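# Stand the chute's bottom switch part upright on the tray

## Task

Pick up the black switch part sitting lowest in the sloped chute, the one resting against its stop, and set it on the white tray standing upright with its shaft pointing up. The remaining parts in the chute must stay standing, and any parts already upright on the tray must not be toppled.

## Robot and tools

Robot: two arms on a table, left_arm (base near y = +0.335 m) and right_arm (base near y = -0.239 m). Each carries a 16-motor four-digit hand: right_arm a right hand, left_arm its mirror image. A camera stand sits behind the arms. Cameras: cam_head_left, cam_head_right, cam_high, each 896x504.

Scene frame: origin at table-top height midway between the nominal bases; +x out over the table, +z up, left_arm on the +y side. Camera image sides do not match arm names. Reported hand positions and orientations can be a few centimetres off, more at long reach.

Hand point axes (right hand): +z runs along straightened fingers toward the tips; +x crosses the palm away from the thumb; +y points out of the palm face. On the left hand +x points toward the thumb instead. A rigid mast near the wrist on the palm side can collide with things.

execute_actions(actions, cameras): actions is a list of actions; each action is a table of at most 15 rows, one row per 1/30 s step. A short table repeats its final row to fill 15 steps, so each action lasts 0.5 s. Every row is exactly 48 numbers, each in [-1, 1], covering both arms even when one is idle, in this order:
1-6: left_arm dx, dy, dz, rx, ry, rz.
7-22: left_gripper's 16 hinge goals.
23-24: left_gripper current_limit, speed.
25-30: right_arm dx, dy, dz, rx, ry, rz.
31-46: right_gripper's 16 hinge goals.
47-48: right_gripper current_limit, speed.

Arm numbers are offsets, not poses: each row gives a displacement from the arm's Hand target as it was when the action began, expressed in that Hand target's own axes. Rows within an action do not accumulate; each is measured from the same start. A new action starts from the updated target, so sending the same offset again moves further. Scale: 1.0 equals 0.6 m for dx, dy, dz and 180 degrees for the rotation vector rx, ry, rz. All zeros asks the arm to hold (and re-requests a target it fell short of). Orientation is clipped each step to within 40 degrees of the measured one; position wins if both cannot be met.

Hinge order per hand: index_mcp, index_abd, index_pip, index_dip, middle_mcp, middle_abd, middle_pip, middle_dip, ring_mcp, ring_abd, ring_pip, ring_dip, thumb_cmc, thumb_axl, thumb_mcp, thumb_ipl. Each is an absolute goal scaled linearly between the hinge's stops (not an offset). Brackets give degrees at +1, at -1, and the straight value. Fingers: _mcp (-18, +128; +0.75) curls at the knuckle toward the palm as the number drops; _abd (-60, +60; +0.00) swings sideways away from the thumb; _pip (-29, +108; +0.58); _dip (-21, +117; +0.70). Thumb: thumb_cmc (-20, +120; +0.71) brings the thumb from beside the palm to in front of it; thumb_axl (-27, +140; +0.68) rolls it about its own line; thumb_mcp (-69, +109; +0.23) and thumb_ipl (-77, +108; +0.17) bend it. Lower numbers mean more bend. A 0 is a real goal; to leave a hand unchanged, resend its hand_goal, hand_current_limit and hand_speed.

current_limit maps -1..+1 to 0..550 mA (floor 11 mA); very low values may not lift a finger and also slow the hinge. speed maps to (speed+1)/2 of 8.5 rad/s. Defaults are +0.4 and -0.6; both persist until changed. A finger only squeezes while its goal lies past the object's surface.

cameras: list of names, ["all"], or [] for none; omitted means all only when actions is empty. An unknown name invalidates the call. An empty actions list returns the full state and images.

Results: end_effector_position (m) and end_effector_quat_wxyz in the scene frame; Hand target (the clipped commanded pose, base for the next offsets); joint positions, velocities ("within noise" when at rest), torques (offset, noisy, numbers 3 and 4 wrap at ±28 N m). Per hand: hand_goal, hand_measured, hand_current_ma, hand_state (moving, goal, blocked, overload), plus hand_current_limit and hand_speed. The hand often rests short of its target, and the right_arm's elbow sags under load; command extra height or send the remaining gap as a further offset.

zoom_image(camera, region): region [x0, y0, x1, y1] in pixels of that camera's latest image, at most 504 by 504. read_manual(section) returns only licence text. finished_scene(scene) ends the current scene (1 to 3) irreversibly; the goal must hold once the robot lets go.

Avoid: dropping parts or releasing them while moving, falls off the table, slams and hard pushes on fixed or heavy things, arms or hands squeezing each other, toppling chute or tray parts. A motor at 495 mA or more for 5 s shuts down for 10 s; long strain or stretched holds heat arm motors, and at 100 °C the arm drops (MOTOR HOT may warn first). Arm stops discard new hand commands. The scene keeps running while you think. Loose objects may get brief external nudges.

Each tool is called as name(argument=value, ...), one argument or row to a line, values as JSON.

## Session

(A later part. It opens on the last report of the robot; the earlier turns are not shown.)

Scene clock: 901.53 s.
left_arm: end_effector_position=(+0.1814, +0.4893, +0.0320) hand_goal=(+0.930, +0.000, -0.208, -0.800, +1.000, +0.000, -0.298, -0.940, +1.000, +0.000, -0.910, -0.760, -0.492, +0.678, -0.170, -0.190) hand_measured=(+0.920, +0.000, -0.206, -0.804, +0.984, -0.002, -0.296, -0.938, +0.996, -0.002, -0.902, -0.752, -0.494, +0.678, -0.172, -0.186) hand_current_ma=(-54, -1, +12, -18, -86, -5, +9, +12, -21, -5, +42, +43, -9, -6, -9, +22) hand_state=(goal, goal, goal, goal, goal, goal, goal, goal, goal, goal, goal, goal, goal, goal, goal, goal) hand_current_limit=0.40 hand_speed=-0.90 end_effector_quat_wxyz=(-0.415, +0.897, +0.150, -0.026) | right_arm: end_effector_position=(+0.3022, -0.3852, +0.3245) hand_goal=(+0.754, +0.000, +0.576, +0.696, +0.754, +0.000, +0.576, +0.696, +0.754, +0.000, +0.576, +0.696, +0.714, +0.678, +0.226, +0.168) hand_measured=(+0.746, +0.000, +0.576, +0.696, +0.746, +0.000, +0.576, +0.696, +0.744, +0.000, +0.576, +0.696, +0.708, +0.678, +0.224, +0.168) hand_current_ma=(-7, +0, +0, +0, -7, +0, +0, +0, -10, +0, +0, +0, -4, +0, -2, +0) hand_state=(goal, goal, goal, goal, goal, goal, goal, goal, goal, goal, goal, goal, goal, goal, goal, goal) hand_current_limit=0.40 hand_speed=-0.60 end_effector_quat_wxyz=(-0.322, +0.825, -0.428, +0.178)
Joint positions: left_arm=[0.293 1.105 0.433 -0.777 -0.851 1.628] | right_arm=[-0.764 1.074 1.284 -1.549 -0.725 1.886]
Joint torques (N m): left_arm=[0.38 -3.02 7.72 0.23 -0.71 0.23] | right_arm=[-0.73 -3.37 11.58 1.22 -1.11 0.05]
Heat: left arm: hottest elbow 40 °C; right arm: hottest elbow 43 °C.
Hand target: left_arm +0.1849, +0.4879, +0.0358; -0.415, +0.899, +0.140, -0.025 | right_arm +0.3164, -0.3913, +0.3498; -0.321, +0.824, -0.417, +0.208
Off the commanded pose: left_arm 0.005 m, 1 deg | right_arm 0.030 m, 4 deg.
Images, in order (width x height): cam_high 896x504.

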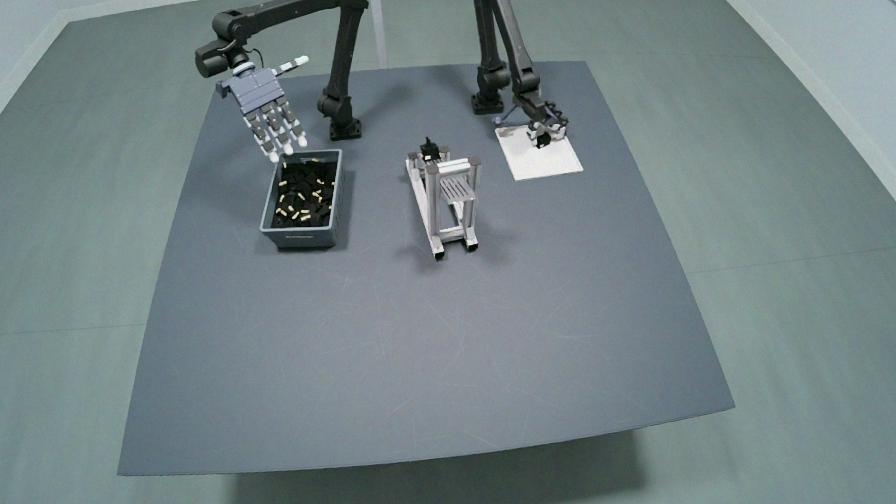

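execute_actions(
  actions=[
    [[0,0,0,0,0,0,0.96,0,-0.15,-0.8,1.0,0,-0.299,-0.94,1.0,0,-0.91,-0.76,-0.493,0.678,-0.11,-0.185,0.4,-0.85,0,0,0,0,0,0,0.754,0,0.576,0.696,0.754,0,0.576,0.696,0.754,0,0.576,0.696,0.714,0.678,0.226,0.168,0.4,-0.6]],
    [[0,0,0,0,0,0,0.99,0,-0.03,-0.85,1.0,0,-0.299,-0.94,1.0,0,-0.91,-0.76,-0.493,0.678,-0.03,-0.18,0.4,-0.8,0,0,0,0,0,0,0.754,0,0.576,0.696,0.754,0,0.576,0.696,0.754,0,0.576,0.696,0.714,0.678,0.226,0.168,0.4,-0.6]],
  ],
  cameras=["cam_high"],
)

zoom_image(
  camera="cam_high",
  region=[525, 115, 565, 155],
)

Scene clock: 908.97 s.
left_arm: end_effector_position=(+0.1808, +0.4887, +0.0317) hand_goal=(+0.990, +0.000, -0.030, -0.850, +1.000, +0.000, -0.298, -0.940, +1.000, +0.000, -0.910, -0.760, -0.492, +0.678, -0.030, -0.180) hand_measured=(+0.970, +0.000, -0.034, -0.846, +0.984, -0.002, -0.296, -0.938, +0.996, -0.002, -0.902, -0.752, -0.494, +0.678, -0.034, -0.182) hand_current_ma=(-110, -1, -21, +16, -86, -5, +9, +12, -21, -5, +42, +43, -9, -6, -24, -12) hand_state=(blocked, goal, goal, goal, goal, goal, goal, goal, goal, goal, goal, goal, goal, goal, goal, goal) hand_current_limit=0.40 hand_speed=-0.80 end_effector_quat_wxyz=(-0.414, +0.898, +0.146, -0.028) | right_arm: end_effector_position=(+0.3022, -0.3852, +0.3245) hand_goal=(+0.754, +0.000, +0.576, +0.696, +0.754, +0.000, +0.576, +0.696, +0.754, +0.000, +0.576, +0.696, +0.714, +0.678, +0.226, +0.168) hand_measured=(+0.746, +0.000, +0.576, +0.696, +0.746, +0.000, +0.576, +0.696, +0.744, +0.000, +0.576, +0.696, +0.708, +0.678, +0.224, +0.168) hand_current_ma=(-7, +0, +0, +0, -7, +0, +0, +0, -10, +0, +0, +0, -4, +0, -2, +0) hand_state=(goal, goal, goal, goal, goal, goal, goal, goal, goal, goal, goal, goal, goal, goal, goal, goal) hand_current_limit=0.40 hand_speed=-0.60 end_effector_quat_wxyz=(-0.322, +0.825, -0.428, +0.178)
Joint positions: left_arm=[0.293 1.105 0.433 -0.777 -0.85 1.637] | right_arm=[-0.764 1.074 1.284 -1.549 -0.725 1.886]
Joint torques (N m): left_arm=[0.15 -3.9 7.72 0.2 -0.73 0.21] | right_arm=[-0.62 -3.31 11.58 1.26 -1.1 0.05]
Heat: left arm: hottest elbow 40 °C; right arm: hottest elbow 43 °C.
Hand target: left_arm +0.1849, +0.4879, +0.0358; -0.415, +0.899, +0.140, -0.025 | right_arm +0.3164, -0.3913, +0.3498; -0.321, +0.824, -0.417, +0.208
Off the commanded pose: left_arm 0.006 m, 1 deg | right_arm 0.030 m, 4 deg.
Images, in order (width x height): cam_high 896x504.

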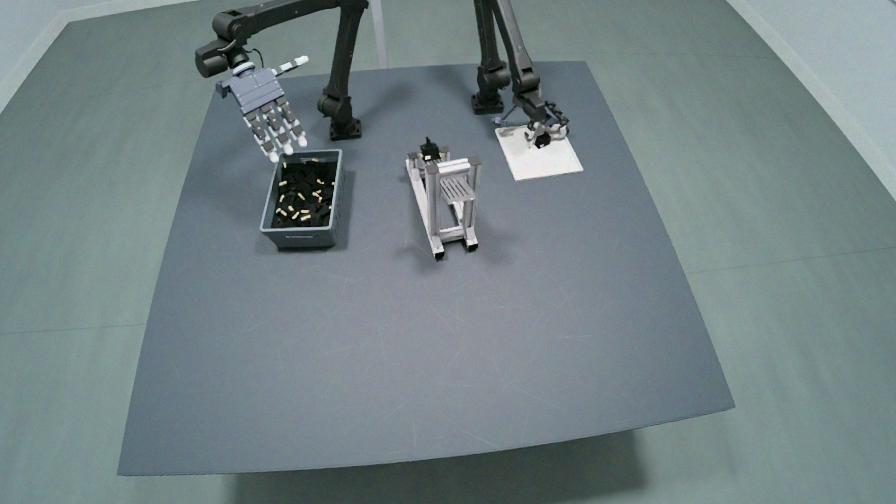

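Scaled by 12.600 from the camera's 896x504 image, which has a finer 1280x720 frame.

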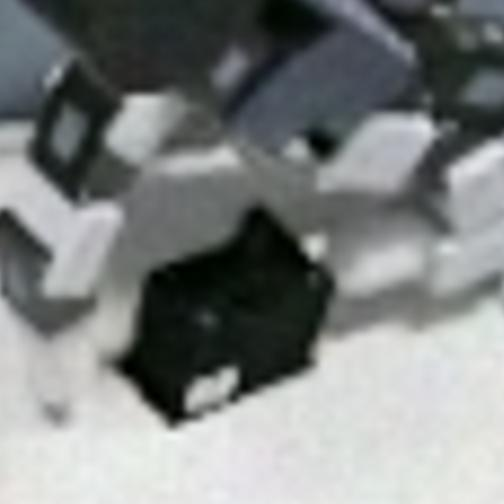

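execute_actions(
  actions=[
    [[0.0036,-0.0377,-0.0328,0,0,0,0.99,0,0.1,-0.9,1.0,0,-0.299,-0.94,1.0,0,-0.88,-0.76,-0.493,0.678,0.03,-0.18,0.4,-0.7,0,0,0,0,0,0,0.754,0,0.576,0.696,0.754,0,0.576,0.696,0.754,0,0.576,0.696,0.714,0.678,0.226,0.168,0.4,-0.6]],
    [[0.0059,-0.0628,-0.0546,0,0,0,0.99,0,0.277,-0.93,0.97,0,-0.299,-0.94,0.97,0,-0.88,-0.76,-0.493,0.678,0.03,-0.18,0.4,-0.7,0,0,0,0,0,0,0.754,0,0.576,0.696,0.754,0,0.576,0.696,0.754,0,0.576,0.696,0.714,0.678,0.226,0.168,0.4,-0.6]],
  ],
  cameras=["cam_high"],
)

zoom_image(
  camera="cam_high",
  region=[525, 115, 565, 155],
)

zoom_image(
  camera="cam_high",
  region=[485, 100, 600, 190],
)

Scene clock: 917.33 s.
left_arm: end_effector_position=(+0.1677, +0.4834, +0.0944) hand_goal=(+0.990, +0.000, +0.278, -0.930, +0.970, +0.000, -0.298, -0.940, +0.970, +0.000, -0.880, -0.760, -0.492, +0.678, +0.030, -0.180) hand_measured=(+0.970, +0.000, +0.272, -0.926, +0.964, -0.002, -0.296, -0.938, +0.966, -0.002, -0.882, -0.756, -0.494, +0.678, +0.026, -0.182) hand_current_ma=(-107, -1, -25, +16, -34, -5, +9, +12, -23, -5, -6, +16, -9, -6, -28, -12) hand_state=(blocked, goal, goal, goal, goal, goal, goal, goal, goal, goal, goal, goal, goal, goal, goal, goal) hand_current_limit=0.40 hand_speed=-0.70 end_effector_quat_wxyz=(-0.409, +0.902, +0.131, -0.048) | right_arm: end_effector_position=(+0.3022, -0.3852, +0.3245) hand_goal=(+0.754, +0.000, +0.576, +0.696, +0.754, +0.000, +0.576, +0.696, +0.754, +0.000, +0.576, +0.696, +0.714, +0.678, +0.226, +0.168) hand_measured=(+0.746, +0.000, +0.576, +0.696, +0.746, +0.000, +0.576, +0.696, +0.744, +0.000, +0.576, +0.696, +0.708, +0.678, +0.224, +0.168) hand_current_ma=(-7, +0, +0, +0, -7, +0, +0, +0, -10, +0, +0, +0, -4, +0, -2, +0) hand_state=(goal, goal, goal, goal, goal, goal, goal, goal, goal, goal, goal, goal, goal, goal, goal, goal) hand_current_limit=0.40 hand_speed=-0.60 end_effector_quat_wxyz=(-0.322, +0.825, -0.428, +0.178)
Joint positions: left_arm=[0.293 0.954 0.543 -1.078 -0.847 1.654] | right_arm=[-0.764 1.074 1.284 -1.549 -0.725 1.886]
Joint torques (N m): left_arm=[0.26 -3.25 12.07 0.23 -0.88 0.03] | right_arm=[-0.85 -3.49 11.56 1.26 -1.11 0.05]
Heat: left arm: hottest elbow 40 °C; right arm: hottest elbow 43 °C.
Hand target: left_arm +0.1849, +0.4879, +0.1159; -0.415, +0.899, +0.140, -0.025 | right_arm +0.3164, -0.3913, +0.3498; -0.321, +0.824, -0.417, +0.208
Off the commanded pose: left_arm 0.028 m, 3 deg | right_arm 0.030 m, 4 deg.
Images, in order (width x height): cam_high 896x504.

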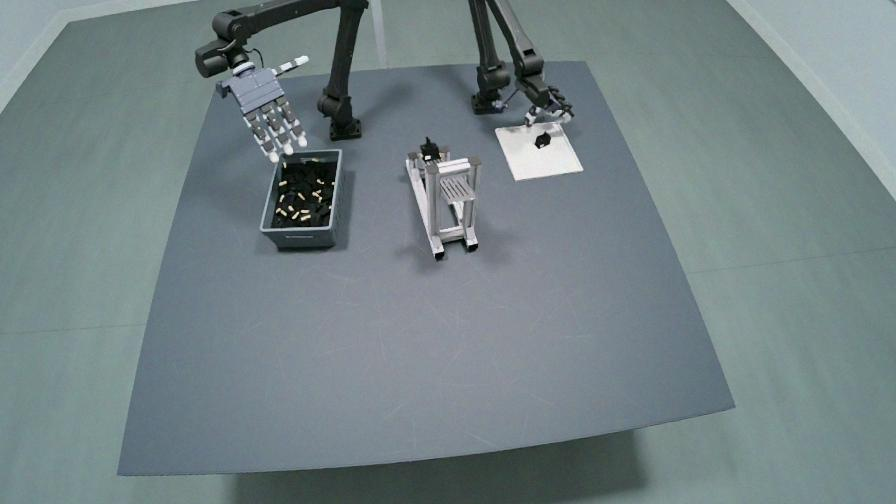

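Scaled by 12.600 from the camera's 896x504 image, which has a finer 1280x720 frame.

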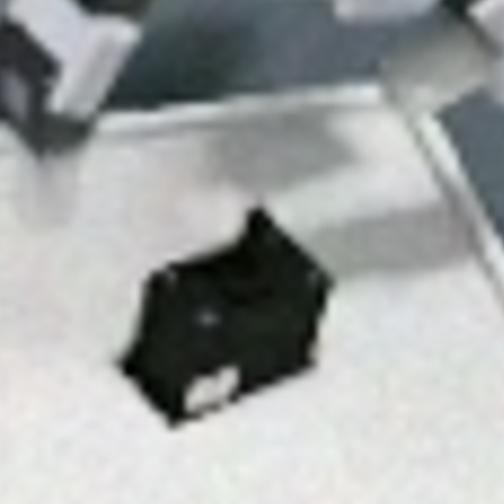

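Scaled by 4.383 from the camera's 896x504 image, which has a finer 1280x720 frame.

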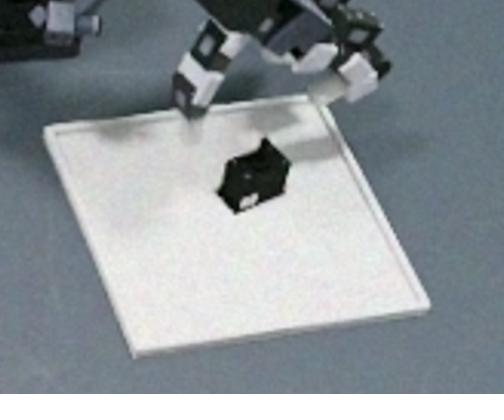

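finished_scene(
  scene=3,
)

The scene is finished: the task was done.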